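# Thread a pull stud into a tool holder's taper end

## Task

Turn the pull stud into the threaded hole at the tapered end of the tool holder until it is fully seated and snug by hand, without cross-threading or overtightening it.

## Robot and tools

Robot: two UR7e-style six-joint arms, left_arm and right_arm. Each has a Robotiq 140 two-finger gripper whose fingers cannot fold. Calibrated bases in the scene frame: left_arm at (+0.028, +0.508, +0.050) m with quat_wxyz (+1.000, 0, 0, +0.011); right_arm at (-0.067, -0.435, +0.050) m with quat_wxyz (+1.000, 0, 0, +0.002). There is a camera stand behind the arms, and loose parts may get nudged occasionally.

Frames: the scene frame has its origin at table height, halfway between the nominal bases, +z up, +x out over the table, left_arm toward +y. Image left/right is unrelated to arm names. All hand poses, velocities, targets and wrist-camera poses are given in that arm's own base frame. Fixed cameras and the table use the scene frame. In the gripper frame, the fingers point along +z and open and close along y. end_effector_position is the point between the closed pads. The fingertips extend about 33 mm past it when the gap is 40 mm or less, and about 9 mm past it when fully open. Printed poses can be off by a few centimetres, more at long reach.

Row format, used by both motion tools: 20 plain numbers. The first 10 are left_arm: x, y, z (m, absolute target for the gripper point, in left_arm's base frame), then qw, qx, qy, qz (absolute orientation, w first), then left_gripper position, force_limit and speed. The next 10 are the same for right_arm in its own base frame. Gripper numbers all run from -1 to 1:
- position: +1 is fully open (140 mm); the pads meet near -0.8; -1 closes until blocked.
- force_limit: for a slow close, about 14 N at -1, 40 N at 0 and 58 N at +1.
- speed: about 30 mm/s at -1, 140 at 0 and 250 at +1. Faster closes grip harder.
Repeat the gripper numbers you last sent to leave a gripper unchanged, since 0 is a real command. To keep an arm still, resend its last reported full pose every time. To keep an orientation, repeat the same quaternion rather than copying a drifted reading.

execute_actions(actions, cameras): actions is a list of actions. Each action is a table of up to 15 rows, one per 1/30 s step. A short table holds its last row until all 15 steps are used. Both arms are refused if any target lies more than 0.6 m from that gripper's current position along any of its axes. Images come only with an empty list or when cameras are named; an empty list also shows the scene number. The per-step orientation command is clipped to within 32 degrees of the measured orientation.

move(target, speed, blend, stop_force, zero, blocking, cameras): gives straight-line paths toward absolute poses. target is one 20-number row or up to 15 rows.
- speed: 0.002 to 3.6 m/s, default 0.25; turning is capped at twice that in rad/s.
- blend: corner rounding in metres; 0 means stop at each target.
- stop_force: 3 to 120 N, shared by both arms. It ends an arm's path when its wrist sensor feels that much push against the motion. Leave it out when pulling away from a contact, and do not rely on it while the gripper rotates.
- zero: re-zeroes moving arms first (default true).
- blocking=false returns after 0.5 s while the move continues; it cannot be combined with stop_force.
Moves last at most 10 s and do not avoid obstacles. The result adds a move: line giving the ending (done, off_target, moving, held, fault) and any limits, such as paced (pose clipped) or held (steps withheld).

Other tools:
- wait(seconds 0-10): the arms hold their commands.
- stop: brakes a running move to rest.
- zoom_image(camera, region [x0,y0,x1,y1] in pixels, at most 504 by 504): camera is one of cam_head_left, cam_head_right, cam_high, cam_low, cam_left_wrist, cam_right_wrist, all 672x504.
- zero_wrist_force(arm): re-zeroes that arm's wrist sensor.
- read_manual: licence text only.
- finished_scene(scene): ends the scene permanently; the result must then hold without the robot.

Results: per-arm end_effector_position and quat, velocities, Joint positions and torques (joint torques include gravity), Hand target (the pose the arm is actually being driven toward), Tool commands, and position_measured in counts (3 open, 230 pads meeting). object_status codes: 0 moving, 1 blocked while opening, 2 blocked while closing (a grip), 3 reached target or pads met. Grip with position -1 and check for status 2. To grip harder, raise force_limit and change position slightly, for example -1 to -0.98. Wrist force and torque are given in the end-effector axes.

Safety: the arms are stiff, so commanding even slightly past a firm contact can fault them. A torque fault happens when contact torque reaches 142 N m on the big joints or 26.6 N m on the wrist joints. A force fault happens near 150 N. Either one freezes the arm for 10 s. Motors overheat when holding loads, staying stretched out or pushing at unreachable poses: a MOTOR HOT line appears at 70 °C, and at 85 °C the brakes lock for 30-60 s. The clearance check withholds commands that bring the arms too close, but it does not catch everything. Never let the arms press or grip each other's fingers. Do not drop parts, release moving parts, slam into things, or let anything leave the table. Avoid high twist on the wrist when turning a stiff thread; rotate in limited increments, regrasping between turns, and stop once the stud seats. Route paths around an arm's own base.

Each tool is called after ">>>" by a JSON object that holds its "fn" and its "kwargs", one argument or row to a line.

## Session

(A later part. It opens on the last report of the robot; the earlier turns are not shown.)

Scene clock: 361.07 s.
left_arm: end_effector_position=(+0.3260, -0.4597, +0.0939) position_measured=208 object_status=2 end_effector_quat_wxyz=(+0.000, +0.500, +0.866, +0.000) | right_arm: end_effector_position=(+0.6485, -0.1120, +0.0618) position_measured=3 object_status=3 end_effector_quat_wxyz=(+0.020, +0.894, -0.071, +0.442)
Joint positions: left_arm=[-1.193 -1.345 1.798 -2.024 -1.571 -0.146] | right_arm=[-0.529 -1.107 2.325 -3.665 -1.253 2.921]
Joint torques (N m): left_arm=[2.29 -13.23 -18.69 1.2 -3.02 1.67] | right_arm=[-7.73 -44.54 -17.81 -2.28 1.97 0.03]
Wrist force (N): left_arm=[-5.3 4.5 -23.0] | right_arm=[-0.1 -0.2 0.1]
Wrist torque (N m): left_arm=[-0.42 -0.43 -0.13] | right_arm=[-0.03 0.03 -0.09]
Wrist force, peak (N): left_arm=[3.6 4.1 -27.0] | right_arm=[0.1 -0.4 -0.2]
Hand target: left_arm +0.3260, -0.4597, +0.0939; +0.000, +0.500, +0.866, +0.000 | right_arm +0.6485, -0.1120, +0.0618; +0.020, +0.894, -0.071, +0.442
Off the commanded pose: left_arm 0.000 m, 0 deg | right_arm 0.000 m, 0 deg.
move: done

>>> {"fn": "move", "kwargs": {
  "target": [
    [0.32725,-0.4597,0.0936,0,0.866,0.5,0,-1,1,-1,0.6485,-0.1120,0.0618,0.020,0.894,-0.071,0.442,1,1,1],
    [0.3279,-0.4608,0.0933,0,1,0,0,-1,1,-1,0.6485,-0.1120,0.0618,0.020,0.894,-0.071,0.442,1,1,1]
  ],
  "speed": 0.4
}}

>>> {"fn": "move", "kwargs": {
  "target": [
    [0.32725,-0.4619,0.0930,0,0.866,-0.5,0,-1,1,-1,0.6485,-0.1120,0.0618,0.020,0.894,-0.071,0.442,1,1,1],
    [0.32595,-0.4619,0.0927,0,0.5,-0.866,0,-1,1,-1,0.6485,-0.1120,0.0618,0.020,0.894,-0.071,0.442,1,1,1]
  ],
  "speed": 0.4
}}

Scene clock: 371.50 s.
left_arm: end_effector_position=(+0.3279, -0.4608, +0.0933) position_measured=208 object_status=2 end_effector_quat_wxyz=(+0.000, +1.000, +0.000, +0.000) | right_arm: end_effector_position=(+0.6485, -0.1120, +0.0618) position_measured=3 object_status=3 end_effector_quat_wxyz=(+0.020, +0.894, -0.071, +0.442)
Joint positions: left_arm=[-1.19 -1.34 1.793 -2.024 -1.571 1.951] | right_arm=[-0.529 -1.107 2.325 -3.665 -1.253 2.921]
Joint torques (N m): left_arm=[4.58 -12.5 -14.27 5.7 -1.6 1.73] | right_arm=[-7.22 -44.93 -17.58 -2.08 1.96 0.07]
Wrist force (N): left_arm=[7.3 8.6 -25.1] | right_arm=[0.1 -0.2 0.1]
Wrist torque (N m): left_arm=[-0.52 -0.40 -0.15] | right_arm=[-0.04 -0.02 -0.09]
Wrist force, peak (N): left_arm=[-2.9 8.1 -28.1] | right_arm=[-0.1 -0.5 -0.1]
Hand target: left_arm +0.3279, -0.4608, +0.0933; +0.000, +1.000, +0.000, +0.000 | right_arm +0.6485, -0.1120, +0.0618; +0.020, +0.894, -0.071, +0.442
Off the commanded pose: left_arm 0.000 m, 0 deg | right_arm 0.000 m, 0 deg.
move: done

Scene clock: 374.97 s.
left_arm: end_effector_position=(+0.3259, -0.4619, +0.0927) position_measured=208 object_status=2 end_effector_quat_wxyz=(+0.000, -0.500, +0.866, +0.000) | right_arm: end_effector_position=(+0.6485, -0.1120, +0.0618) position_measured=3 object_status=3 end_effector_quat_wxyz=(+0.020, +0.894, -0.071, +0.442)
Joint positions: left_arm=[-1.194 -1.34 1.795 -2.026 -1.571 4.041] | right_arm=[-0.529 -1.107 2.325 -3.665 -1.253 2.921]
Joint torques (N m): left_arm=[10.76 -13.56 -17.85 -0.55 -1.42 1.58] | right_arm=[-7.06 -44.82 -18.28 -2.2 1.93 0.03]
Wrist force (N): left_arm=[5.0 -4.4 -24.5] | right_arm=[0.0 -0.1 -0.1]
Wrist torque (N m): left_arm=[-0.03 -0.52 -0.07] | right_arm=[-0.03 0.01 -0.10]
Wrist force, peak (N): left_arm=[7.4 1.3 -32.6] | right_arm=[0.1 -0.4 0.1]
Hand target: left_arm +0.3260, -0.4619, +0.0927; +0.000, -0.500, +0.866, +0.000 | right_arm +0.6485, -0.1120, +0.0618; +0.020, +0.894, -0.071, +0.442
Off the commanded pose: left_arm 0.000 m, 0 deg | right_arm 0.000 m, 0 deg.
move: done

>>> {"fn": "move", "kwargs": {
  "target": [
    [0.3253,-0.4608,0.0924,0,0,-1,0,-1,1,-1,0.6485,-0.1120,0.0618,0.020,0.894,-0.071,0.442,1,1,1],
    [0.32595,-0.4597,0.0921,0,-0.5,-0.866,0,-1,1,-1,0.6485,-0.1120,0.0618,0.020,0.894,-0.071,0.442,1,1,1]
  ],
  "speed": 0.5,
  "cameras": ["cam_low","cam_left_wrist"]
}}

>>> {"fn": "zoom_image", "kwargs": {
  "camera": "cam_low",
  "region": [455, 220, 515, 280]
}}

>>> {"fn": "move", "kwargs": {
  "target": [0.32595,-0.4597,0.0921,0,-0.5,-0.866,0,0.5,1,-1,0.6485,-0.1120,0.0618,0.020,0.894,-0.071,0.442,1,1,1],
  "cameras": ["cam_low","cam_left_wrist"]
}}

>>> {"fn": "zoom_image", "kwargs": {
  "camera": "cam_low",
  "region": [455, 220, 515, 280]
}}

Scene clock: 393.13 s.
left_arm: end_effector_position=(+0.3260, -0.4597, +0.0921) position_measured=208 object_status=2 end_effector_quat_wxyz=(+0.000, +0.500, +0.866, +0.000) | right_arm: end_effector_position=(+0.6485, -0.1120, +0.0618) position_measured=3 object_status=3 end_effector_quat_wxyz=(+0.020, +0.894, -0.071, +0.442)
Joint positions: left_arm=[-1.193 -1.343 1.801 -2.029 -1.571 6.137] | right_arm=[-0.529 -1.107 2.325 -3.665 -1.253 2.921]
Joint torques (N m): left_arm=[3.29 -14.62 -23.22 0.36 -0.73 1.78] | right_arm=[-7.72 -44.34 -18.12 -2.1 1.99 0.05]
Wrist force (N): left_arm=[1.8 0.6 -21.2] | right_arm=[-0.1 0.1 -0.2]
Wrist torque (N m): left_arm=[-0.11 -0.42 -0.05] | right_arm=[0.01 0.03 -0.10]
Wrist force, peak (N): left_arm=[5.8 0.3 -28.8] | right_arm=[0.3 -0.4 -0.1]
Hand target: left_arm +0.3260, -0.4597, +0.0921; +0.000, +0.500, +0.866, +0.000 | right_arm +0.6485, -0.1120, +0.0618; +0.020, +0.894, -0.071, +0.442
Off the commanded pose: left_arm 0.000 m, 0 deg | right_arm 0.000 m, 0 deg.
move: done
Images, in order (width x height): cam_low 672x504, cam_left_wrist 672x504.

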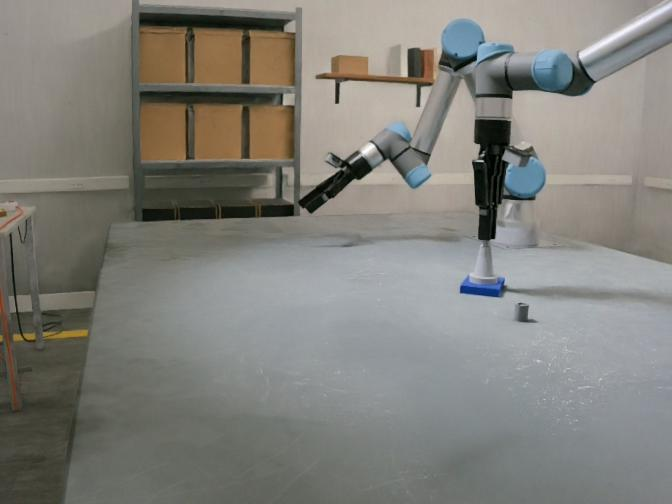

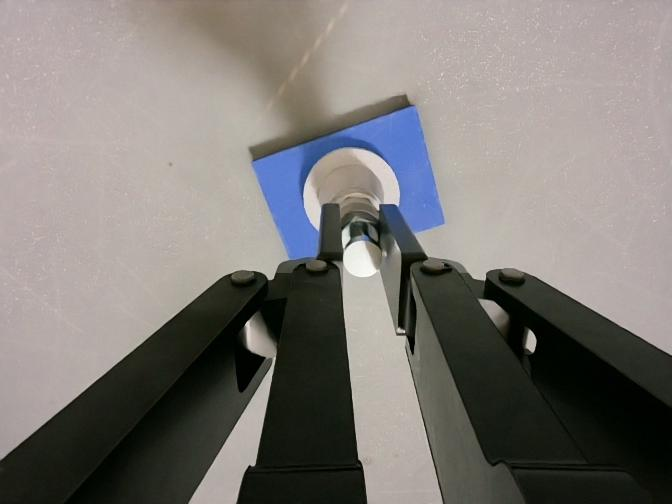

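Scaled by 8.400 from the camera's 672x504 image, which has a finer 960x720 frame.

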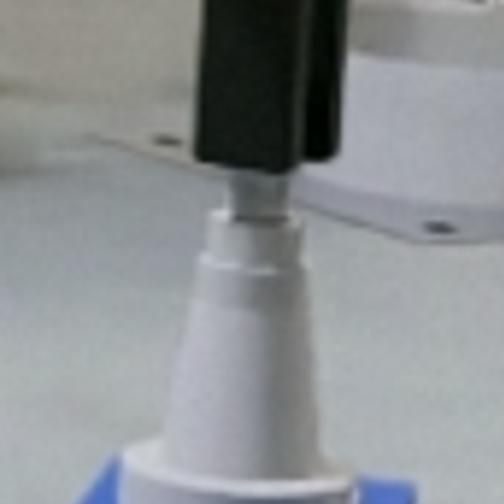

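Scene clock: 396.33 s.
left_arm: end_effector_position=(+0.3259, -0.4597, +0.0921) position_measured=66 object_status=0 end_effector_quat_wxyz=(+0.000, +0.500, +0.866, +0.000) | right_arm: end_effector_position=(+0.6485, -0.1120, +0.0618) position_measured=3 object_status=3 end_effector_quat_wxyz=(+0.020, +0.894, -0.071, +0.442)
Joint positions: left_arm=[-1.193 -1.343 1.801 -2.028 -1.571 6.138] | right_arm=[-0.529 -1.107 2.325 -3.665 -1.253 2.921]
Joint torques (N m): left_arm=[-6.29 -43.99 -29.55 -5.4 1.96 2.04] | right_arm=[-6.71 -44.34 -18.16 -2.2 2.01 -0.03]
Wrist force (N): left_arm=[0.0 0.8 -1.7] | right_arm=[0.1 -0.2 0.0]
Wrist torque (N m): left_arm=[-0.11 -0.39 -0.09] | right_arm=[-0.04 -0.02 -0.09]
Wrist force, peak (N): left_arm=[2.2 0.7 -21.0] | right_arm=[-0.1 -0.5 -0.1]
Hand target: left_arm +0.3259, -0.4597, +0.0921; +0.000, +0.500, +0.866, +0.000 | right_arm +0.6485, -0.1120, +0.0618; +0.020, +0.894, -0.071, +0.442
Off the commanded pose: left_arm 0.000 m, 0 deg | right_arm 0.000 m, 0 deg.
move: done
Images, in order (width x height): cam_low 672x504, cam_left_wrist 672x504.

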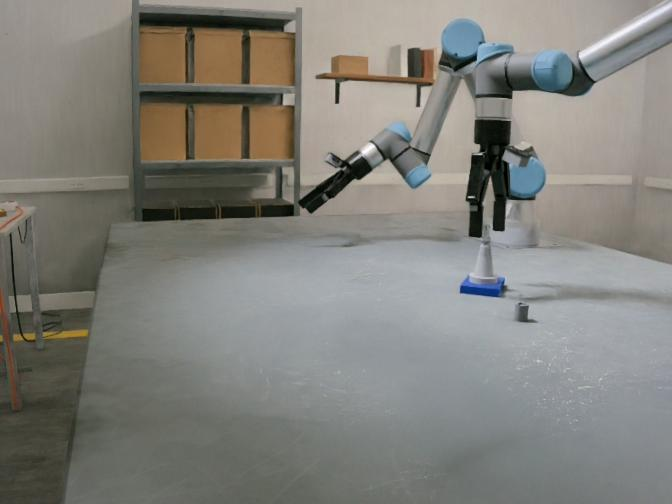

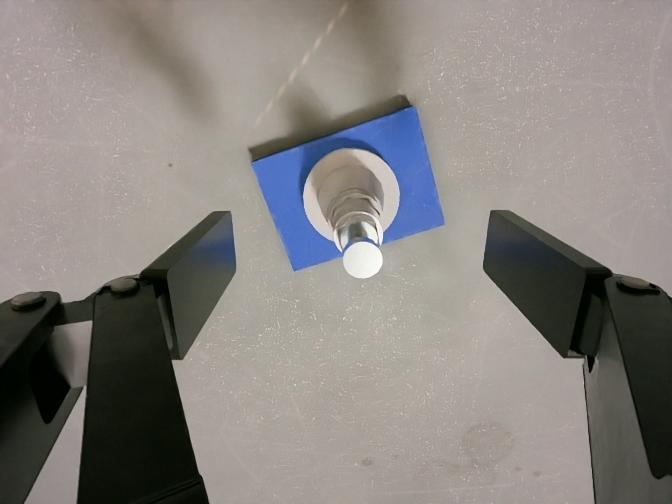

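Scaled by 8.400 from the camera's 672x504 image, which has a finer 960x720 frame.

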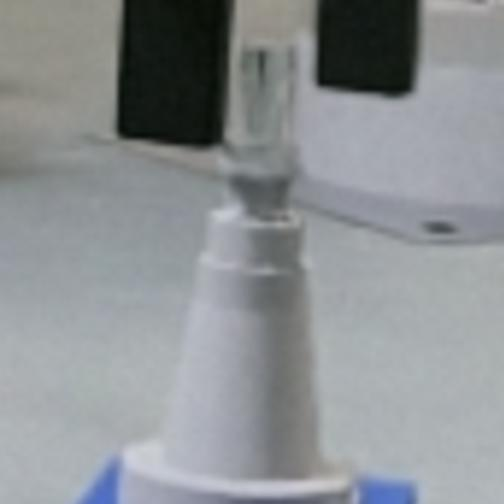

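>>> {"fn": "move", "kwargs": {
  "target": [
    [0.3266,-0.4608,0.0922,0,0.5,-0.866,0,0.5,1,-1,0.6485,-0.1120,0.0618,0.020,0.894,-0.071,0.442,1,1,1],
    [0.3266,-0.4608,0.0922,0,1,0,0,0.5,1,-1,0.6485,-0.1120,0.0618,0.020,0.894,-0.071,0.442,1,1,1],
    [0.3266,-0.4608,0.0922,0,0.5,0.866,0,0.5,1,-1,0.6485,-0.1120,0.0618,0.020,0.894,-0.071,0.442,1,1,1],
    [0.3266,-0.4608,0.0922,0,-0.5,0.866,0,0.5,1,-1,0.6485,-0.1120,0.0618,0.020,0.894,-0.071,0.442,1,1,1],
    [0.3266,-0.4608,0.0922,0,-1,0,0,0.5,1,-1,0.6485,-0.1120,0.0618,0.020,0.894,-0.071,0.442,1,1,1],
    [0.3266,-0.4608,0.0922,0,-1,0,0,-1,1,-1,0.6485,-0.1120,0.0618,0.020,0.894,-0.071,0.442,1,1,1]
  ],
  "speed": 1,
  "blend": [0.001,0.001,0.001,0.001,0,0],
  "cameras": ["cam_left_wrist"]
}}

>>> {"fn": "move", "kwargs": {
  "target": [
    [0.3266,-0.4608,0.0919,0,-0.866,0.5,0,-1,1,-1,0.6485,-0.1120,0.0618,0.020,0.894,-0.071,0.442,1,1,1],
    [0.3266,-0.4608,0.0912,0,0,1,0,-1,1,-1,0.6485,-0.1120,0.0618,0.020,0.894,-0.071,0.442,1,1,1]
  ],
  "speed": 0.5
}}

Scene clock: 418.30 s.
left_arm: end_effector_position=(+0.3266, -0.4608, +0.0922) position_measured=208 object_status=0 end_effector_quat_wxyz=(+0.000, +1.000, +0.000, +0.000) | right_arm: end_effector_position=(+0.6485, -0.1120, +0.0618) position_measured=3 object_status=3 end_effector_quat_wxyz=(+0.020, +0.894, -0.071, +0.442)
Joint positions: left_arm=[-1.192 -1.34 1.797 -2.027 -1.571 -4.334] | right_arm=[-0.529 -1.107 2.325 -3.665 -1.253 2.921]
Joint torques (N m): left_arm=[8.15 -37.84 -24.04 -1.89 0.15 -1.78] | right_arm=[-7.47 -44.28 -18.06 -2.2 1.99 -0.09]
Wrist force (N): left_arm=[0.5 4.4 -7.3] | right_arm=[0.0 -0.4 0.3]
Wrist torque (N m): left_arm=[-0.22 -0.40 -0.28] | right_arm=[-0.08 -0.01 -0.10]
Wrist force, peak (N): left_arm=[0.6 4.8 -7.3] | right_arm=[0.1 -0.5 0.3]
Hand target: left_arm +0.3266, -0.4608, +0.0922; +0.000, +1.000, +0.000, +0.000 | right_arm +0.6485, -0.1120, +0.0618; +0.020, +0.894, -0.071, +0.442
Off the commanded pose: left_arm 0.000 m, 0 deg | right_arm 0.000 m, 0 deg.
move: done
Images, in order (width x height): cam_left_wrist 672x504.

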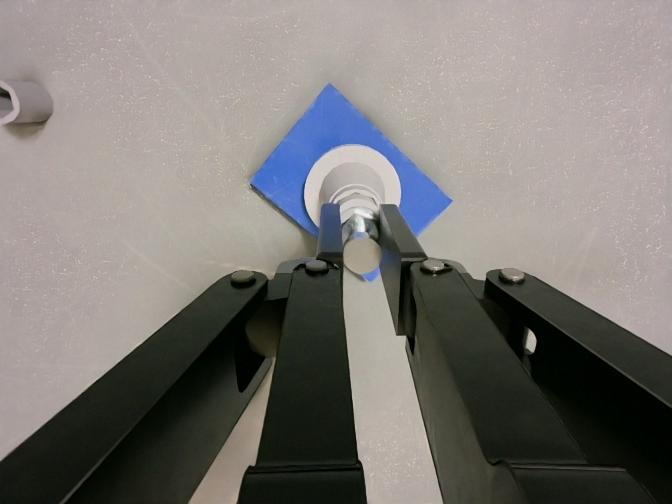

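Scene clock: 422.60 s.
left_arm: end_effector_position=(+0.3266, -0.4608, +0.0912) position_measured=208 object_status=2 end_effector_quat_wxyz=(+0.000, +0.000, +1.000, +0.000) | right_arm: end_effector_position=(+0.6485, -0.1120, +0.0618) position_measured=3 object_status=3 end_effector_quat_wxyz=(+0.020, +0.894, -0.071, +0.442)
Joint positions: left_arm=[-1.192 -1.339 1.798 -2.03 -1.571 -1.193] | right_arm=[-0.529 -1.107 2.325 -3.665 -1.253 2.921]
Joint torques (N m): left_arm=[5.78 -27.46 -28.18 1.92 -0.22 1.69] | right_arm=[-7.19 -44.99 -17.44 -2.18 2.08 0.08]
Wrist force (N): left_arm=[-4.1 -8.6 4.8] | right_arm=[0.0 -0.1 -0.1]
Wrist torque (N m): left_arm=[0.28 -0.30 -0.08] | right_arm=[-0.01 0.00 -0.09]
Wrist force, peak (N): left_arm=[-1.3 -11.4 7.0] | right_arm=[0.0 -0.5 -0.2]
Hand target: left_arm +0.3266, -0.4608, +0.0912; +0.000, +0.000, +1.000, +0.000 | right_arm +0.6485, -0.1120, +0.0618; +0.020, +0.894, -0.071, +0.442
Off the commanded pose: left_arm 0.000 m, 0 deg | right_arm 0.000 m, 0 deg.
move: done

>>> {"fn": "move", "kwargs": {
  "target": [
    [0.3266,-0.4608,0.0904,0,0.866,0.5,0,-1,1,-1,0.6485,-0.1120,0.0618,0.020,0.894,-0.071,0.442,1,1,1],
    [0.3266,-0.4608,0.0897,0,0.866,-0.5,0,-1,1,-1,0.6485,-0.1120,0.0618,0.020,0.894,-0.071,0.442,1,1,1]
  ],
  "speed": 0.6,
  "blend": [0.0005,0]
}}

>>> {"fn": "move", "kwargs": {
  "target": [
    [0.3266,-0.4608,0.0890,0,0,-1,0,-1,1,-1,0.6485,-0.1120,0.0618,0.020,0.894,-0.071,0.442,1,1,1],
    [0.3266,-0.4608,0.0886,0,-0.5,-0.866,0,-1,1,-1,0.6485,-0.1120,0.0618,0.020,0.894,-0.071,0.442,1,1,1]
  ],
  "speed": 0.6
}}

Scene clock: 434.90 s.
left_arm: end_effector_position=(+0.3266, -0.4608, +0.0897) position_measured=208 object_status=2 end_effector_quat_wxyz=(+0.000, +0.866, -0.500, +0.000) | right_arm: end_effector_position=(+0.6485, -0.1120, +0.0618) position_measured=3 object_status=3 end_effector_quat_wxyz=(+0.020, +0.894, -0.071, +0.442)
Joint positions: left_arm=[-1.192 -1.338 1.801 -2.034 -1.571 2.996] | right_arm=[-0.529 -1.107 2.325 -3.665 -1.253 2.921]
Joint torques (N m): left_arm=[1.74 -27.72 -29.89 0.49 -1.74 1.72] | right_arm=[-7.63 -44.94 -17.72 -2.27 2.03 -0.04]
Wrist force (N): left_arm=[3.2 -1.5 1.1] | right_arm=[0.1 -0.2 -0.2]
Wrist torque (N m): left_arm=[0.06 -0.30 -0.05] | right_arm=[-0.04 -0.02 -0.09]
Wrist force, peak (N): left_arm=[-12.2 -3.7 8.0] | right_arm=[-0.1 -0.4 -0.2]
Hand target: left_arm +0.3266, -0.4608, +0.0897; +0.000, +0.866, -0.500, +0.000 | right_arm +0.6485, -0.1120, +0.0618; +0.020, +0.894, -0.071, +0.442
Off the commanded pose: left_arm 0.000 m, 0 deg | right_arm 0.000 m, 0 deg.
move: done

Scene clock: 438.50 s.
left_arm: end_effector_position=(+0.3266, -0.4608, +0.0886) position_measured=208 object_status=2 end_effector_quat_wxyz=(+0.000, +0.500, +0.866, +0.000) | right_arm: end_effector_position=(+0.6485, -0.1120, +0.0618) position_measured=3 object_status=3 end_effector_quat_wxyz=(+0.020, +0.894, -0.071, +0.442)
Joint positions: left_arm=[-1.192 -1.336 1.802 -2.037 -1.571 6.138] | right_arm=[-0.529 -1.107 2.325 -3.665 -1.253 2.921]
Joint torques (N m): left_arm=[7.6 -29.32 -30 2.49 -0.04 1.74] | right_arm=[-6.52 -44.8 -18.39 -2.11 1.97 0.08]
Wrist force (N): left_arm=[-13.1 -0.9 9.8] | right_arm=[0.0 -0.4 0.0]
Wrist torque (N m): left_arm=[0.06 -0.28 -0.10] | right_arm=[-0.08 0.01 -0.10]
Wrist force, peak (N): left_arm=[-16.1 -2.7 14.9] | right_arm=[0.0 -0.5 0.1]
Hand target: left_arm +0.3266, -0.4608, +0.0886; +0.000, +0.500, +0.866, +0.000 | right_arm +0.6485, -0.1120, +0.0618; +0.020, +0.894, -0.071, +0.442
Off the commanded pose: left_arm 0.000 m, 0 deg | right_arm 0.000 m, 0 deg.
move: done

>>> {"fn": "move", "kwargs": {
  "target": [
    [0.3266,-0.4608,0.0886,0,-0.5,-0.866,0,0.5,1,-1,0.6485,-0.1120,0.0618,0.020,0.894,-0.071,0.442,1,1,1],
    [0.3266,-0.4608,0.0886,0,0.5,-0.866,0,0.5,1,-1,0.6485,-0.1120,0.0618,0.020,0.894,-0.071,0.442,1,1,1],
    [0.3266,-0.4608,0.0886,0,1,0,0,0.5,1,-1,0.6485,-0.1120,0.0618,0.020,0.894,-0.071,0.442,1,1,1],
    [0.3266,-0.4608,0.0886,0,0.5,0.866,0,0.5,1,-1,0.6485,-0.1120,0.0618,0.020,0.894,-0.071,0.442,1,1,1],
    [0.3266,-0.4608,0.0886,0,-0.5,0.866,0,0.5,1,-1,0.6485,-0.1120,0.0618,0.020,0.894,-0.071,0.442,1,1,1],
    [0.3266,-0.4608,0.0886,0,-1,0,0,0.5,1,-1,0.6485,-0.1120,0.0618,0.020,0.894,-0.071,0.442,1,1,1],
    [0.3266,-0.4608,0.0886,0,-1,0,0,-1,1,-1,0.6485,-0.1120,0.0618,0.020,0.894,-0.071,0.442,1,1,1]
  ],
  "speed": 1.2,
  "blend": [0,0.001,0.001,0.001,0.001,0,0]
}}

>>> {"fn": "move", "kwargs": {
  "target": [
    [0.3266,-0.4608,0.0879,0,-0.5,0.866,0,-1,1,-1,0.6485,-0.1120,0.0618,0.020,0.894,-0.071,0.442,1,1,1],
    [0.3266,-0.4608,0.0872,0,0.5,0.866,0,-1,1,-1,0.6485,-0.1120,0.0618,0.020,0.894,-0.071,0.442,1,1,1]
  ],
  "speed": 0.6,
  "blend": [0.0005,0]
}}

>>> {"fn": "move", "kwargs": {
  "target": [0.3266,-0.4608,0.0865,0,1,0,0,-1,1,-1,0.6485,-0.1120,0.0618,0.020,0.894,-0.071,0.442,1,1,1],
  "speed": 0.5,
  "cameras": ["cam_low"]
}}

>>> {"fn": "zoom_image", "kwargs": {
  "camera": "cam_low",
  "region": [455, 220, 515, 280]
}}

Scene clock: 463.73 s.
left_arm: end_effector_position=(+0.3266, -0.4608, +0.0886) position_measured=208 object_status=0 end_effector_quat_wxyz=(+0.000, +1.000, +0.000, +0.000) | right_arm: end_effector_position=(+0.6485, -0.1120, +0.0618) position_measured=3 object_status=3 end_effector_quat_wxyz=(+0.020, +0.894, -0.071, +0.442)
Joint positions: left_arm=[-1.192 -1.336 1.802 -2.037 -1.571 -4.334] | right_arm=[-0.529 -1.107 2.325 -3.665 -1.253 2.921]
Joint torques (N m): left_arm=[7.99 -35.19 -24.91 -3.07 0.9 -1.78] | right_arm=[-6.92 -44.79 -18.01 -2.17 2.01 -0.01]
Wrist force (N): left_arm=[-0.8 5.8 -8.2] | right_arm=[0.2 -0.2 -0.2]
Wrist torque (N m): left_arm=[-0.06 -0.15 -0.27] | right_arm=[-0.03 -0.04 -0.10]
Wrist force, peak (N): left_arm=[-13.6 -0.8 11.1] | right_arm=[0.0 -0.5 0.1]
Hand target: left_arm +0.3266, -0.4608, +0.0886; +0.000, +1.000, +0.000, +0.000 | right_arm +0.6485, -0.1120, +0.0618; +0.020, +0.894, -0.071, +0.442
Off the commanded pose: left_arm 0.000 m, 0 deg | right_arm 0.000 m, 0 deg.
move: done

Scene clock: 468.47 s.
left_arm: end_effector_position=(+0.3266, -0.4608, +0.0872) position_measured=208 object_status=2 end_effector_quat_wxyz=(+0.000, +0.500, +0.866, +0.000) | right_arm: end_effector_position=(+0.6485, -0.1120, +0.0618) position_measured=3 object_status=3 end_effector_quat_wxyz=(+0.020, +0.894, -0.071, +0.442)
Joint positions: left_arm=[-1.192 -1.335 1.804 -2.04 -1.571 -0.146] | right_arm=[-0.529 -1.107 2.325 -3.665 -1.253 2.921]
Joint torques (N m): left_arm=[4.21 -26.73 -27.52 2.8 -0.13 1.78] | right_arm=[-7.31 -44.76 -17.31 -2.25 2.06 -0.01]
Wrist force (N): left_arm=[-12.2 -0.8 2.2] | right_arm=[-0.1 -0.4 0.0]
Wrist torque (N m): left_arm=[0.04 -0.23 -0.07] | right_arm=[-0.08 0.01 -0.10]
Wrist force, peak (N): left_arm=[-14.4 -1.4 0.2] | right_arm=[0.0 -0.5 0.0]
Hand target: left_arm +0.3266, -0.4608, +0.0872; +0.000, +0.500, +0.866, +0.000 | right_arm +0.6485, -0.1120, +0.0618; +0.020, +0.894, -0.071, +0.442
Off the commanded pose: left_arm 0.000 m, 0 deg | right_arm 0.000 m, 0 deg.
move: done; blend cut to 0 m at target 1

Scene clock: 471.13 s.
left_arm: end_effector_position=(+0.3266, -0.4608, +0.0865) position_measured=208 object_status=2 end_effector_quat_wxyz=(+0.000, +1.000, +0.000, +0.000) | right_arm: end_effector_position=(+0.6485, -0.1120, +0.0618) position_measured=3 object_status=3 end_effector_quat_wxyz=(+0.020, +0.894, -0.071, +0.442)
Joint positions: left_arm=[-1.192 -1.334 1.805 -2.042 -1.571 1.949] | right_arm=[-0.529 -1.107 2.325 -3.665 -1.253 2.921]
Joint torques (N m): left_arm=[5.01 -25.97 -29.3 0.85 0.09 1.74] | right_arm=[-7.12 -44.8 -18.32 -2.17 1.9 0.01]
Wrist force (N): left_arm=[-0.6 6.0 1.0] | right_arm=[0.0 -0.3 0.1]
Wrist torque (N m): left_arm=[-0.09 -0.18 -0.06] | right_arm=[-0.08 0.01 -0.10]
Wrist force, peak (N): left_arm=[-10.8 9.0 8.4] | right_arm=[0.0 -0.5 -0.1]
Hand target: left_arm +0.3266, -0.4608, +0.0865; +0.000, +1.000, +0.000, +0.000 | right_arm +0.6485, -0.1120, +0.0618; +0.020, +0.894, -0.071, +0.442
Off the commanded pose: left_arm 0.000 m, 0 deg | right_arm 0.000 m, 0 deg.
move: done
Images, in order (width x height): cam_low 672x504.

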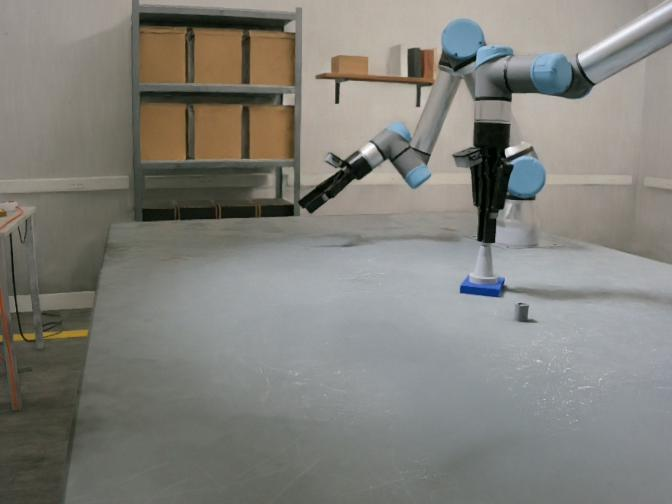

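Scaled by 8.400 from the camera's 672x504 image, which has a finer 960x720 frame.

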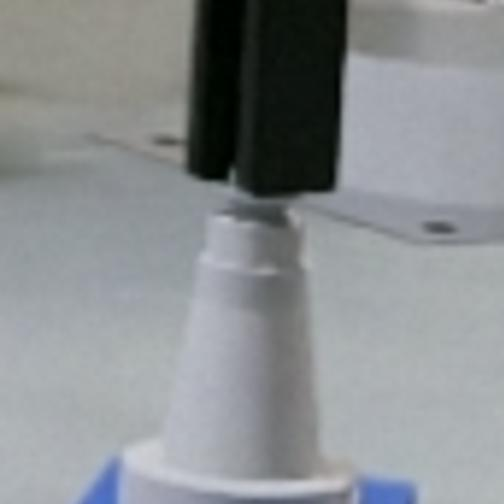

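Torque is still near baseline and seating is close. Continuing in 60–120° steps.

>>> {"fn": "move", "kwargs": {
  "target": [0.3266,-0.4608,0.0858,0,0.5,-0.866,0,-1,1,-1,0.6485,-0.1120,0.0618,0.020,0.894,-0.071,0.442,1,1,1],
  "speed": 0.4
}}

>>> {"fn": "move", "kwargs": {
  "target": [0.3266,-0.4608,0.0851,0,-0.5,-0.866,0,-1,1,-1,0.6485,-0.1120,0.0618,0.020,0.894,-0.071,0.442,1,1,1],
  "speed": 0.4,
  "cameras": ["cam_low"]
}}

>>> {"fn": "zoom_image", "kwargs": {
  "camera": "cam_low",
  "region": [455, 220, 515, 280]
}}

Scene clock: 479.87 s.
left_arm: end_effector_position=(+0.3266, -0.4608, +0.0858) position_measured=208 object_status=2 end_effector_quat_wxyz=(+0.000, -0.500, +0.866, +0.000) | right_arm: end_effector_position=(+0.6485, -0.1120, +0.0618) position_measured=3 object_status=3 end_effector_quat_wxyz=(+0.020, +0.894, -0.071, +0.442)
Joint positions: left_arm=[-1.192 -1.333 1.806 -2.044 -1.571 4.043] | right_arm=[-0.529 -1.107 2.325 -3.665 -1.253 2.921]
Joint torques (N m): left_arm=[4.96 -30.14 -30.07 0.58 -2.45 1.68] | right_arm=[-7.24 -44.23 -17.65 -2.17 2.02 -0.09]
Wrist force (N): left_arm=[2.8 -9.5 8.9] | right_arm=[0.0 -0.2 0.0]
Wrist torque (N m): left_arm=[0.41 -0.27 -0.07] | right_arm=[-0.05 0.00 -0.09]
Wrist force, peak (N): left_arm=[3.4 -11.2 8.5] | right_arm=[0.2 -0.6 0.1]
Hand target: left_arm +0.3266, -0.4608, +0.0858; +0.000, -0.500, +0.866, +0.000 | right_arm +0.6485, -0.1120, +0.0618; +0.020, +0.894, -0.071, +0.442
Off the commanded pose: left_arm 0.000 m, 0 deg | right_arm 0.000 m, 0 deg.
move: done

Scene clock: 483.03 s.
left_arm: end_effector_position=(+0.3266, -0.4608, +0.0851) position_measured=208 object_status=2 end_effector_quat_wxyz=(+0.000, +0.500, +0.866, +0.000) | right_arm: end_effector_position=(+0.6485, -0.1120, +0.0618) position_measured=3 object_status=3 end_effector_quat_wxyz=(+0.020, +0.894, -0.071, +0.442)
Joint positions: left_arm=[-1.192 -1.333 1.807 -2.046 -1.571 6.138] | right_arm=[-0.529 -1.107 2.325 -3.665 -1.253 2.921]
Joint torques (N m): left_arm=[11.12 -31.21 -29.79 0.69 -1.45 1.74] | right_arm=[-6.59 -44.75 -17.94 -2 2.04 0.07]
Wrist force (N): left_arm=[-17.0 0.3 14.2] | right_arm=[-0.1 -0.3 0.1]
Wrist torque (N m): left_arm=[0.15 -0.31 -0.09] | right_arm=[-0.07 0.02 -0.10]
Wrist force, peak (N): left_arm=[-17.7 -2.7 16.0] | right_arm=[0.1 -0.5 -0.1]
Hand target: left_arm +0.3266, -0.4608, +0.0851; +0.000, +0.500, +0.866, +0.000 | right_arm +0.6485, -0.1120, +0.0618; +0.020, +0.894, -0.071, +0.442
Off the commanded pose: left_arm 0.000 m, 0 deg | right_arm 0.000 m, 0 deg.
move: done
Images, in order (width x height): cam_low 672x504.

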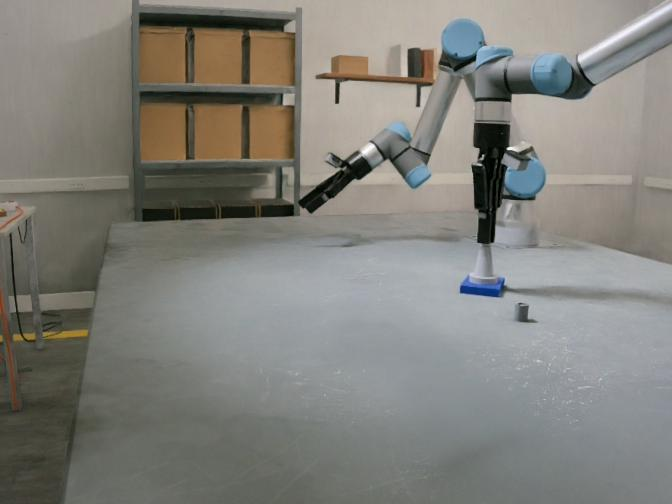

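Scaled by 8.400 from the camera's 672x504 image, which has a finer 960x720 frame.

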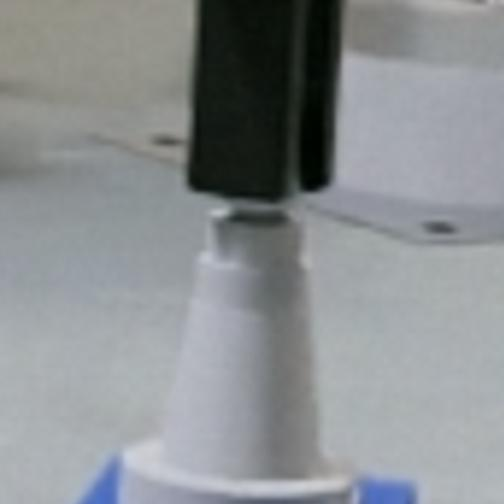

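>>> {"fn": "move", "kwargs": {
  "target": [
    [0.3266,-0.4608,0.0851,0,-0.5,-0.866,0,0.5,1,-1,0.6485,-0.1120,0.0618,0.020,0.894,-0.071,0.442,1,1,1],
    [0.3266,-0.4608,0.0853,0,0.5,-0.866,0,0.5,1,-1,0.6485,-0.1120,0.0618,0.020,0.894,-0.071,0.442,1,1,1],
    [0.3266,-0.4608,0.0853,0,1,0,0,0.5,1,-1,0.6485,-0.1120,0.0618,0.020,0.894,-0.071,0.442,1,1,1],
    [0.3266,-0.4608,0.0853,0,0.5,0.866,0,0.5,1,-1,0.6485,-0.1120,0.0618,0.020,0.894,-0.071,0.442,1,1,1],
    [0.3266,-0.4608,0.0853,0,-0.5,0.866,0,0.5,1,-1,0.6485,-0.1120,0.0618,0.020,0.894,-0.071,0.442,1,1,1],
    [0.3266,-0.4608,0.0853,0,-1,0,0,0.5,1,-1,0.6485,-0.1120,0.0618,0.020,0.894,-0.071,0.442,1,1,1],
    [0.3266,-0.4608,0.0853,0,-1,0,0,-1,1,-1,0.6485,-0.1120,0.0618,0.020,0.894,-0.071,0.442,1,1,1]
  ],
  "speed": 1.2,
  "blend": [0,0.001,0.001,0.001,0.001,0,0]
}}

>>> {"fn": "move", "kwargs": {
  "target": [0.3266,-0.4608,0.0846,0,-0.5,0.866,0,-1,1,-1,0.6485,-0.1120,0.0618,0.020,0.894,-0.071,0.442,1,1,1],
  "speed": 0.4
}}

>>> {"fn": "move", "kwargs": {
  "target": [0.3266,-0.4608,0.0839,0,0.5,0.866,0,-1,1,-1,0.6485,-0.1120,0.0618,0.020,0.894,-0.071,0.442,1,1,1],
  "speed": 0.4,
  "cameras": ["cam_low"]
}}

>>> {"fn": "zoom_image", "kwargs": {
  "camera": "cam_low",
  "region": [455, 220, 515, 280]
}}

Scene clock: 508.50 s.
left_arm: end_effector_position=(+0.3266, -0.4608, +0.0853) position_measured=209 object_status=0 end_effector_quat_wxyz=(+0.000, +1.000, +0.000, +0.000) | right_arm: end_effector_position=(+0.6485, -0.1120, +0.0618) position_measured=3 object_status=3 end_effector_quat_wxyz=(+0.020, +0.894, -0.071, +0.442)
Joint positions: left_arm=[-1.192 -1.333 1.807 -2.045 -1.571 -4.334] | right_arm=[-0.529 -1.107 2.325 -3.665 -1.253 2.921]
Joint torques (N m): left_arm=[8.07 -34.7 -23.63 -3.19 2.2 -1.76] | right_arm=[-7.17 -44.4 -17.73 -1.97 2.03 -0.16]
Wrist force (N): left_arm=[-0.9 6.8 -8.9] | right_arm=[-0.1 -0.1 0.0]
Wrist torque (N m): left_arm=[0.03 -0.14 -0.27] | right_arm=[-0.02 0.03 -0.10]
Wrist force, peak (N): left_arm=[-17.4 -0.4 15.7] | right_arm=[0.0 -0.6 -0.1]
Hand target: left_arm +0.3266, -0.4608, +0.0853; +0.000, +1.000, +0.000, +0.000 | right_arm +0.6485, -0.1120, +0.0618; +0.020, +0.894, -0.071, +0.442
Off the commanded pose: left_arm 0.000 m, 0 deg | right_arm 0.000 m, 0 deg.
move: done

Scene clock: 511.67 s.
left_arm: end_effector_position=(+0.3266, -0.4608, +0.0846) position_measured=209 object_status=2 end_effector_quat_wxyz=(+0.000, -0.500, +0.866, +0.000) | right_arm: end_effector_position=(+0.6485, -0.1120, +0.0618) position_measured=3 object_status=3 end_effector_quat_wxyz=(+0.020, +0.894, -0.071, +0.442)
Joint positions: left_arm=[-1.192 -1.332 1.808 -2.047 -1.571 -2.24] | right_arm=[-0.529 -1.107 2.325 -3.665 -1.253 2.921]
Joint torques (N m): left_arm=[8.47 -23.91 -26.52 0.66 -2.55 1.69] | right_arm=[-7.43 -45.25 -18.06 -2.16 1.91 0.05]
Wrist force (N): left_arm=[0.6 -6.2 -1.3] | right_arm=[0.0 -0.3 0.0]
Wrist torque (N m): left_arm=[0.41 -0.25 -0.06] | right_arm=[-0.06 0.00 -0.09]
Wrist force, peak (N): left_arm=[-0.7 6.4 -8.8] | right_arm=[-0.2 -0.5 -0.2]
Hand target: left_arm +0.3266, -0.4608, +0.0846; +0.000, -0.500, +0.866, +0.000 | right_arm +0.6485, -0.1120, +0.0618; +0.020, +0.894, -0.071, +0.442
Off the commanded pose: left_arm 0.000 m, 0 deg | right_arm 0.000 m, 0 deg.
move: done

Scene clock: 514.83 s.
left_arm: end_effector_position=(+0.3266, -0.4608, +0.0839) position_measured=209 object_status=2 end_effector_quat_wxyz=(+0.000, +0.500, +0.866, +0.000) | right_arm: end_effector_position=(+0.6485, -0.1120, +0.0618) position_measured=3 object_status=3 end_effector_quat_wxyz=(+0.020, +0.894, -0.071, +0.442)
Joint positions: left_arm=[-1.192 -1.331 1.809 -2.049 -1.571 -0.146] | right_arm=[-0.529 -1.107 2.325 -3.665 -1.253 2.921]
Joint torques (N m): left_arm=[10.78 -26.59 -25.72 0.96 -1.65 1.77] | right_arm=[-6.86 -45.27 -18.08 -2.21 2.04 0.07]
Wrist force (N): left_arm=[-15.2 0.9 3.1] | right_arm=[0.0 -0.3 0.0]
Wrist torque (N m): left_arm=[0.17 -0.13 -0.06] | right_arm=[-0.06 0.01 -0.10]
Wrist force, peak (N): left_arm=[-16.9 1.5 1.9] | right_arm=[0.2 -0.4 -0.1]
Hand target: left_arm +0.3266, -0.4608, +0.0839; +0.000, +0.500, +0.866, +0.000 | right_arm +0.6485, -0.1120, +0.0618; +0.020, +0.894, -0.071, +0.442
Off the commanded pose: left_arm 0.000 m, 0 deg | right_arm 0.000 m, 0 deg.
move: done
Images, in order (width x height): cam_low 672x504.

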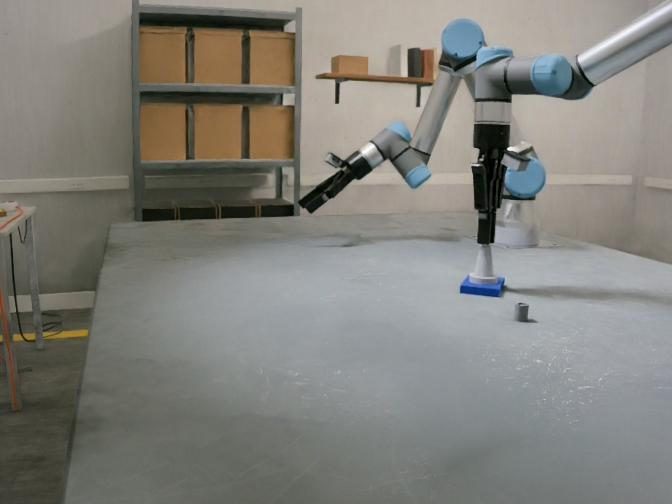

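Scaled by 8.400 from the camera's 672x504 image, which has a finer 960x720 frame.

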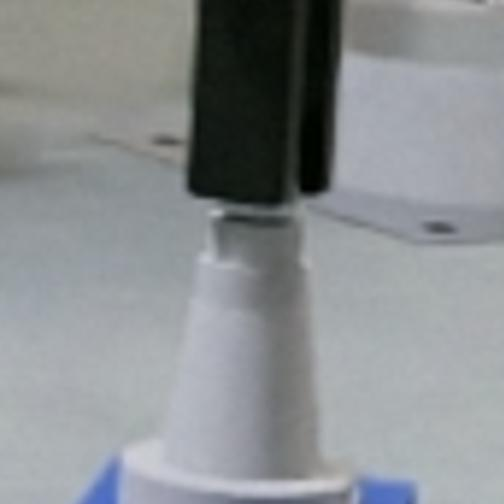

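>>> {"fn": "move", "kwargs": {
  "target": [0.3266,-0.4608,0.0832,0,1,0,0,-1,1,-1,0.6485,-0.1120,0.0618,0.020,0.894,-0.071,0.442,1,1,1],
  "speed": 0.4
}}

>>> {"fn": "move", "kwargs": {
  "target": [0.3266,-0.4608,0.0827,0,0.766,-0.643,0,-1,1,-1,0.6485,-0.1120,0.0618,0.020,0.894,-0.071,0.442,1,1,1],
  "speed": 0.3,
  "cameras": ["cam_low"]
}}

>>> {"fn": "zoom_image", "kwargs": {
  "camera": "cam_low",
  "region": [455, 220, 515, 280]
}}

Scene clock: 525.63 s.
left_arm: end_effector_position=(+0.3266, -0.4608, +0.0832) position_measured=209 object_status=2 end_effector_quat_wxyz=(+0.000, +1.000, +0.000, +0.000) | right_arm: end_effector_position=(+0.6485, -0.1120, +0.0618) position_measured=3 object_status=3 end_effector_quat_wxyz=(+0.020, +0.894, -0.071, +0.442)
Joint positions: left_arm=[-1.192 -1.33 1.81 -2.05 -1.571 1.949] | right_arm=[-0.529 -1.107 2.325 -3.665 -1.253 2.921]
Joint torques (N m): left_arm=[10.77 -25.37 -28.32 -1.56 -0.54 1.8] | right_arm=[-7.33 -44.08 -16.95 -2.23 2.05 -0.04]
Wrist force (N): left_arm=[-0.7 7.3 0.9] | right_arm=[0.0 -0.2 -0.1]
Wrist torque (N m): left_arm=[-0.10 -0.14 -0.05] | right_arm=[-0.06 0.00 -0.10]
Wrist force, peak (N): left_arm=[-14.2 8.4 9.1] | right_arm=[0.0 -0.5 -0.1]
Hand target: left_arm +0.3266, -0.4608, +0.0832; +0.000, +1.000, +0.000, +0.000 | right_arm +0.6485, -0.1120, +0.0618; +0.020, +0.894, -0.071, +0.442
Off the commanded pose: left_arm 0.000 m, 0 deg | right_arm 0.000 m, 0 deg.
move: done

Scene clock: 528.47 s.
left_arm: end_effector_position=(+0.3266, -0.4608, +0.0827) position_measured=209 object_status=2 end_effector_quat_wxyz=(+0.000, +0.766, -0.643, +0.000) | right_arm: end_effector_position=(+0.6485, -0.1120, +0.0618) position_measured=3 object_status=3 end_effector_quat_wxyz=(+0.020, +0.894, -0.071, +0.442)
Joint positions: left_arm=[-1.193 -1.33 1.811 -2.052 -1.571 3.345] | right_arm=[-0.529 -1.107 2.325 -3.665 -1.253 2.921]
Joint torques (N m): left_arm=[8.02 -26.5 -28.75 -2.74 -2.77 1.52] | right_arm=[-7.38 -44.87 -18.06 -2.14 1.89 -0.06]
Wrist force (N): left_arm=[3.8 -2.5 1.3] | right_arm=[-0.1 -0.3 0.1]
Wrist torque (N m): left_arm=[0.29 -0.12 -0.05] | right_arm=[-0.07 0.01 -0.10]
Wrist force, peak (N): left_arm=[-1.2 7.8 3.2] | right_arm=[-0.1 -0.5 -0.2]
Hand target: left_arm +0.3266, -0.4608, +0.0827; +0.000, +0.766, -0.643, +0.000 | right_arm +0.6485, -0.1120, +0.0618; +0.020, +0.894, -0.071, +0.442
Off the commanded pose: left_arm 0.000 m, 0 deg | right_arm 0.000 m, 0 deg.
move: done
Images, in order (width x height): cam_low 672x504.

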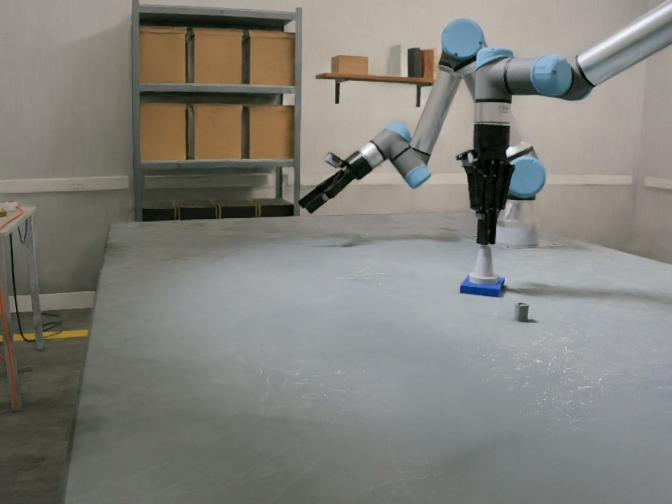

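Scaled by 8.400 from the camera's 672x504 image, which has a finer 960x720 frame.

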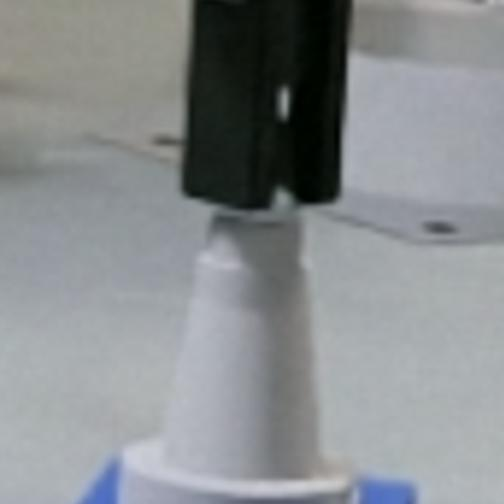

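>>> {"fn": "move", "kwargs": {
  "target": [0.3266,-0.4608,0.0821,0,0.0,-1,0,-1,1,-1,0.6485,-0.1120,0.0618,0.020,0.894,-0.071,0.442,1,1,1],
  "speed": 0.3
}}

>>> {"fn": "move", "kwargs": {
  "target": [0.3266,-0.4608,0.0818,0,-0.5,-0.866,0,-1,1,-1,0.6485,-0.1120,0.0618,0.020,0.894,-0.071,0.442,1,1,1],
  "speed": 0.3,
  "cameras": ["cam_low"]
}}

>>> {"fn": "zoom_image", "kwargs": {
  "camera": "cam_low",
  "region": [455, 220, 515, 280]
}}

Scene clock: 539.70 s.
left_arm: end_effector_position=(+0.3266, -0.4608, +0.0821) position_measured=209 object_status=2 end_effector_quat_wxyz=(+0.000, +0.000, +1.000, +0.000) | right_arm: end_effector_position=(+0.6485, -0.1120, +0.0618) position_measured=3 object_status=3 end_effector_quat_wxyz=(+0.020, +0.894, -0.071, +0.442)
Joint positions: left_arm=[-1.193 -1.329 1.812 -2.053 -1.571 5.09] | right_arm=[-0.529 -1.107 2.325 -3.665 -1.253 2.921]
Joint torques (N m): left_arm=[8.75 -29.73 -27.48 -0.45 -3.22 1.62] | right_arm=[-6.2 -45.49 -18.05 -2.17 1.97 0.13]
Wrist force (N): left_arm=[-11.9 -11.4 10.1] | right_arm=[0.0 -0.2 0.1]
Wrist torque (N m): left_arm=[0.61 -0.13 -0.06] | right_arm=[-0.05 -0.01 -0.09]
Wrist force, peak (N): left_arm=[-12.6 -11.8 9.7] | right_arm=[0.1 -0.6 0.0]
Hand target: left_arm +0.3266, -0.4608, +0.0821; +0.000, +0.000, +1.000, +0.000 | right_arm +0.6485, -0.1120, +0.0618; +0.020, +0.894, -0.071, +0.442
Off the commanded pose: left_arm 0.000 m, 0 deg | right_arm 0.000 m, 0 deg.
move: done

Scene clock: 541.93 s.
left_arm: end_effector_position=(+0.3266, -0.4608, +0.0818) position_measured=209 object_status=2 end_effector_quat_wxyz=(+0.000, +0.500, +0.866, +0.000) | right_arm: end_effector_position=(+0.6485, -0.1120, +0.0618) position_measured=3 object_status=3 end_effector_quat_wxyz=(+0.020, +0.894, -0.071, +0.442)
Joint positions: left_arm=[-1.193 -1.329 1.812 -2.054 -1.571 6.138] | right_arm=[-0.529 -1.107 2.325 -3.665 -1.253 2.921]
Joint torques (N m): left_arm=[10.73 -31.85 -27.22 2.12 -2.92 1.87] | right_arm=[-6.97 -45.02 -17.51 -2.14 1.94 -0.05]
Wrist force (N): left_arm=[-26.4 1.3 16.0] | right_arm=[-0.1 -0.2 -0.1]
Wrist torque (N m): left_arm=[0.26 -0.16 -0.40] | right_arm=[-0.04 0.02 -0.09]
Wrist force, peak (N): left_arm=[-26.2 0.2 18.5] | right_arm=[-0.1 -0.5 -0.1]
Hand target: left_arm +0.3266, -0.4608, +0.0818; +0.000, +0.500, +0.866, +0.000 | right_arm +0.6485, -0.1120, +0.0618; +0.020, +0.894, -0.071, +0.442
Off the commanded pose: left_arm 0.000 m, 0 deg | right_arm 0.000 m, 0 deg.
move: done
Images, in order (width x height): cam_low 672x504.

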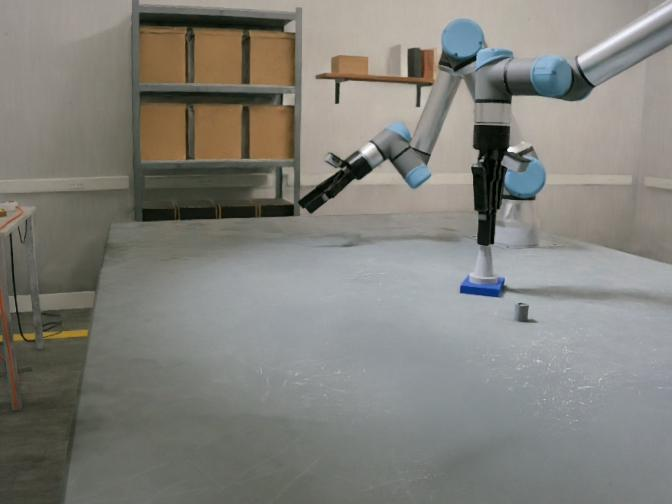

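Scaled by 8.400 from the camera's 672x504 image, which has a finer 960x720 frame.

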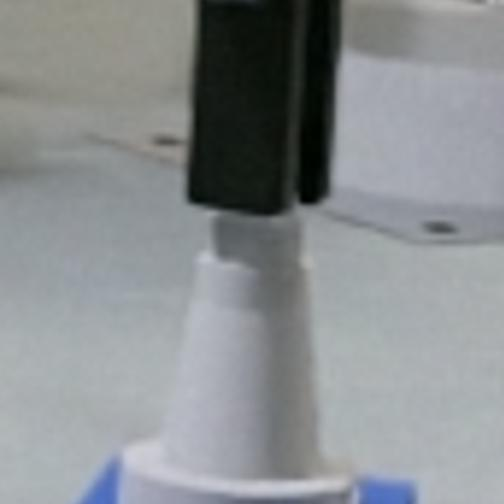

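>>> {"fn": "move", "kwargs": {
  "target": [
    [0.3266,-0.4608,0.0818,0,-0.5,-0.866,0,0.5,1,-1,0.6485,-0.1120,0.0618,0.020,0.894,-0.071,0.442,1,1,1],
    [0.3264,-0.4608,0.0820,0,0.5,-0.866,0,0.5,1,-1,0.6485,-0.1120,0.0618,0.020,0.894,-0.071,0.442,1,1,1],
    [0.3264,-0.4608,0.0820,0,0.5,-0.866,0,-1,1,-1,0.6485,-0.1120,0.0618,0.020,0.894,-0.071,0.442,1,1,1]
  ],
  "speed": 1
}}

>>> {"fn": "move", "kwargs": {
  "target": [0.3264,-0.4608,0.0820,0,0.259,-0.966,0,-1,1,-1,0.6485,-0.1120,0.0618,0.020,0.894,-0.071,0.442,1,1,1],
  "speed": 0.2
}}

>>> {"fn": "move", "kwargs": {
  "target": [0.3264,-0.4608,0.0820,0,0,-1,0,-1,1,-1,0.6485,-0.1120,0.0618,0.020,0.894,-0.071,0.442,1,1,1],
  "speed": 0.2
}}

Scene clock: 559.07 s.
left_arm: end_effector_position=(+0.3264, -0.4608, +0.0820) position_measured=209 object_status=0 end_effector_quat_wxyz=(+0.000, -0.500, +0.866, +0.000) | right_arm: end_effector_position=(+0.6485, -0.1120, +0.0618) position_measured=3 object_status=3 end_effector_quat_wxyz=(+0.020, +0.894, -0.071, +0.442)
Joint positions: left_arm=[-1.193 -1.329 1.812 -2.054 -1.571 4.043] | right_arm=[-0.529 -1.107 2.325 -3.665 -1.253 2.921]
Joint torques (N m): left_arm=[3.16 -36.65 -24.16 0 -2.03 -1.5] | right_arm=[-7.39 -44.81 -18.11 -2.2 1.97 0.06]
Wrist force (N): left_arm=[-2.5 -10.6 -6.5] | right_arm=[0.1 -0.2 0.2]
Wrist torque (N m): left_arm=[0.35 -0.09 -0.47] | right_arm=[-0.04 -0.02 -0.09]
Wrist force, peak (N): left_arm=[-25.4 1.0 18.2] | right_arm=[0.2 -0.5 0.0]
Hand target: left_arm +0.3264, -0.4608, +0.0820; +0.000, -0.500, +0.866, +0.000 | right_arm +0.6485, -0.1120, +0.0618; +0.020, +0.894, -0.071, +0.442
Off the commanded pose: left_arm 0.000 m, 0 deg | right_arm 0.000 m, 0 deg.
move: done

Scene clock: 560.83 s.
left_arm: end_effector_position=(+0.3264, -0.4608, +0.0820) position_measured=209 object_status=2 end_effector_quat_wxyz=(+0.000, -0.259, +0.966, +0.000) | right_arm: end_effector_position=(+0.6485, -0.1120, +0.0618) position_measured=3 object_status=3 end_effector_quat_wxyz=(+0.020, +0.894, -0.071, +0.442)
Joint positions: left_arm=[-1.193 -1.329 1.812 -2.054 -1.571 4.566] | right_arm=[-0.529 -1.107 2.325 -3.665 -1.253 2.921]
Joint torques (N m): left_arm=[4.5 -32.97 -21.11 2.74 -5.74 1.13] | right_arm=[-6.93 -44.52 -18.34 -2.21 2.02 0.04]
Wrist force (N): left_arm=[-11.4 -13.0 -1.8] | right_arm=[-0.1 -0.1 0.2]
Wrist torque (N m): left_arm=[0.38 -0.02 -0.77] | right_arm=[-0.03 0.03 -0.10]
Wrist force, peak (N): left_arm=[-13.9 -11.5 -2.9] | right_arm=[0.1 -0.5 0.1]
Hand target: left_arm +0.3264, -0.4608, +0.0820; +0.000, -0.259, +0.966, +0.000 | right_arm +0.6485, -0.1120, +0.0618; +0.020, +0.894, -0.071, +0.442
Off the commanded pose: left_arm 0.000 m, 0 deg | right_arm 0.000 m, 0 deg.
move: done

Scene clock: 562.60 s.
left_arm: end_effector_position=(+0.3264, -0.4608, +0.0820) position_measured=209 object_status=2 end_effector_quat_wxyz=(+0.000, +0.000, +1.000, +0.000) | right_arm: end_effector_position=(+0.6485, -0.1120, +0.0618) position_measured=3 object_status=3 end_effector_quat_wxyz=(+0.020, +0.894, -0.071, +0.442)
Joint positions: left_arm=[-1.193 -1.329 1.812 -2.053 -1.571 5.09] | right_arm=[-0.529 -1.107 2.325 -3.665 -1.253 2.921]
Joint torques (N m): left_arm=[7.84 -24.71 -24.77 3.18 -3.27 1.31] | right_arm=[-7.68 -44.87 -18.08 -2.19 1.95 0.03]
Wrist force (N): left_arm=[-9.9 -7.5 -2.8] | right_arm=[0.1 -0.3 0.2]
Wrist torque (N m): left_arm=[0.30 -0.03 -0.96] | right_arm=[-0.06 -0.01 -0.09]
Wrist force, peak (N): left_arm=[-13.9 -12.6 -2.0] | right_arm=[0.1 -0.5 0.1]
Hand target: left_arm +0.3264, -0.4608, +0.0820; +0.000, +0.000, +1.000, +0.000 | right_arm +0.6485, -0.1120, +0.0618; +0.020, +0.894, -0.071, +0.442
Off the commanded pose: left_arm 0.000 m, 0 deg | right_arm 0.000 m, 0 deg.
move: done

>>> {"fn": "move", "kwargs": {
  "target": [
    [0.3264,-0.4608,0.0820,0,0,-1,0,0.5,1,-1,0.6485,-0.1120,0.0618,0.020,0.894,-0.071,0.442,1,1,1],
    [0.3264,-0.4608,0.16,0,0,-1,0,0.5,1,-1,0.6485,-0.1120,0.0618,0.020,0.894,-0.071,0.442,1,1,1]
  ],
  "speed": 0.15,
  "cameras": ["cam_low","cam_left_wrist"]
}}

>>> {"fn": "zoom_image", "kwargs": {
  "camera": "cam_low",
  "region": [455, 220, 515, 280]
}}

Scene clock: 572.57 s.
left_arm: end_effector_position=(+0.3264, -0.4608, +0.1600) position_measured=66 object_status=3 end_effector_quat_wxyz=(+0.000, +0.000, +1.000, +0.000) | right_arm: end_effector_position=(+0.6485, -0.1120, +0.0618) position_measured=3 object_status=3 end_effector_quat_wxyz=(+0.020, +0.894, -0.071, +0.442)
Joint positions: left_arm=[-1.193 -1.399 1.684 -1.856 -1.571 5.09] | right_arm=[-0.529 -1.107 2.325 -3.665 -1.253 2.921]
Joint torques (N m): left_arm=[6.41 -24.87 -24.21 -3.5 0.27 -0.88] | right_arm=[-6.08 -44.54 -17.78 -2.17 2.09 -0.05]
Wrist force (N): left_arm=[-1.8 1.5 -2.0] | right_arm=[0.1 -0.2 0.0]
Wrist torque (N m): left_arm=[0.05 -0.03 -0.12] | right_arm=[-0.05 -0.02 -0.10]
Wrist force, peak (N): left_arm=[-10.0 -7.5 -2.8] | right_arm=[0.1 -0.5 0.1]
Hand target: left_arm +0.3264, -0.4608, +0.1600; +0.000, +0.000, +1.000, +0.000 | right_arm +0.6485, -0.1120, +0.0618; +0.020, +0.894, -0.071, +0.442
Off the commanded pose: left_arm 0.000 m, 0 deg | right_arm 0.000 m, 0 deg.
move: done
Images, in order (width x height): cam_low 672x504, cam_left_wrist 672x504.

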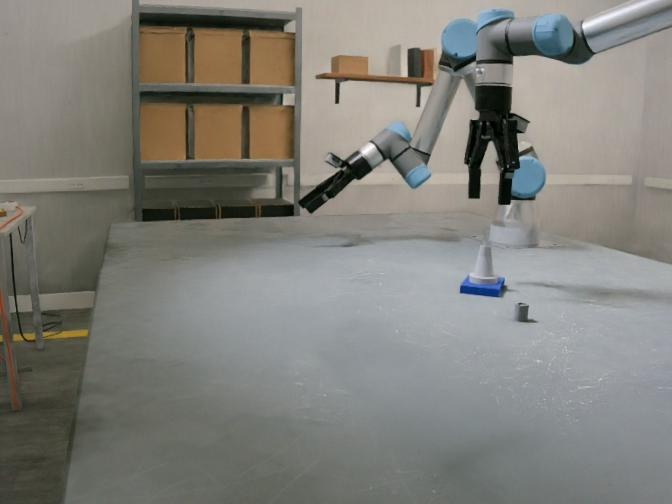

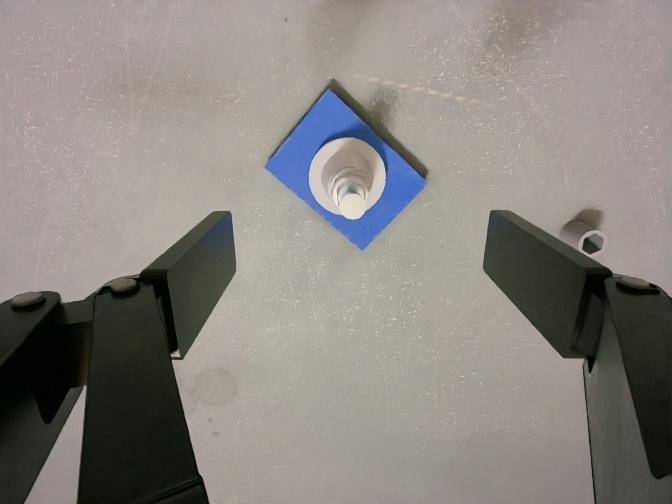

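Scaled by 8.400 from the camera's 672x504 image, which has a finer 960x720 frame.

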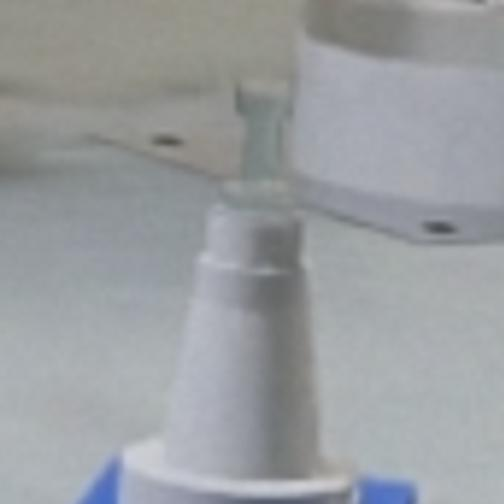

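Seated fully.

>>> {"fn": "finished_scene", "kwargs": {
  "scene": 1
}}

The scene is finished: the task was done.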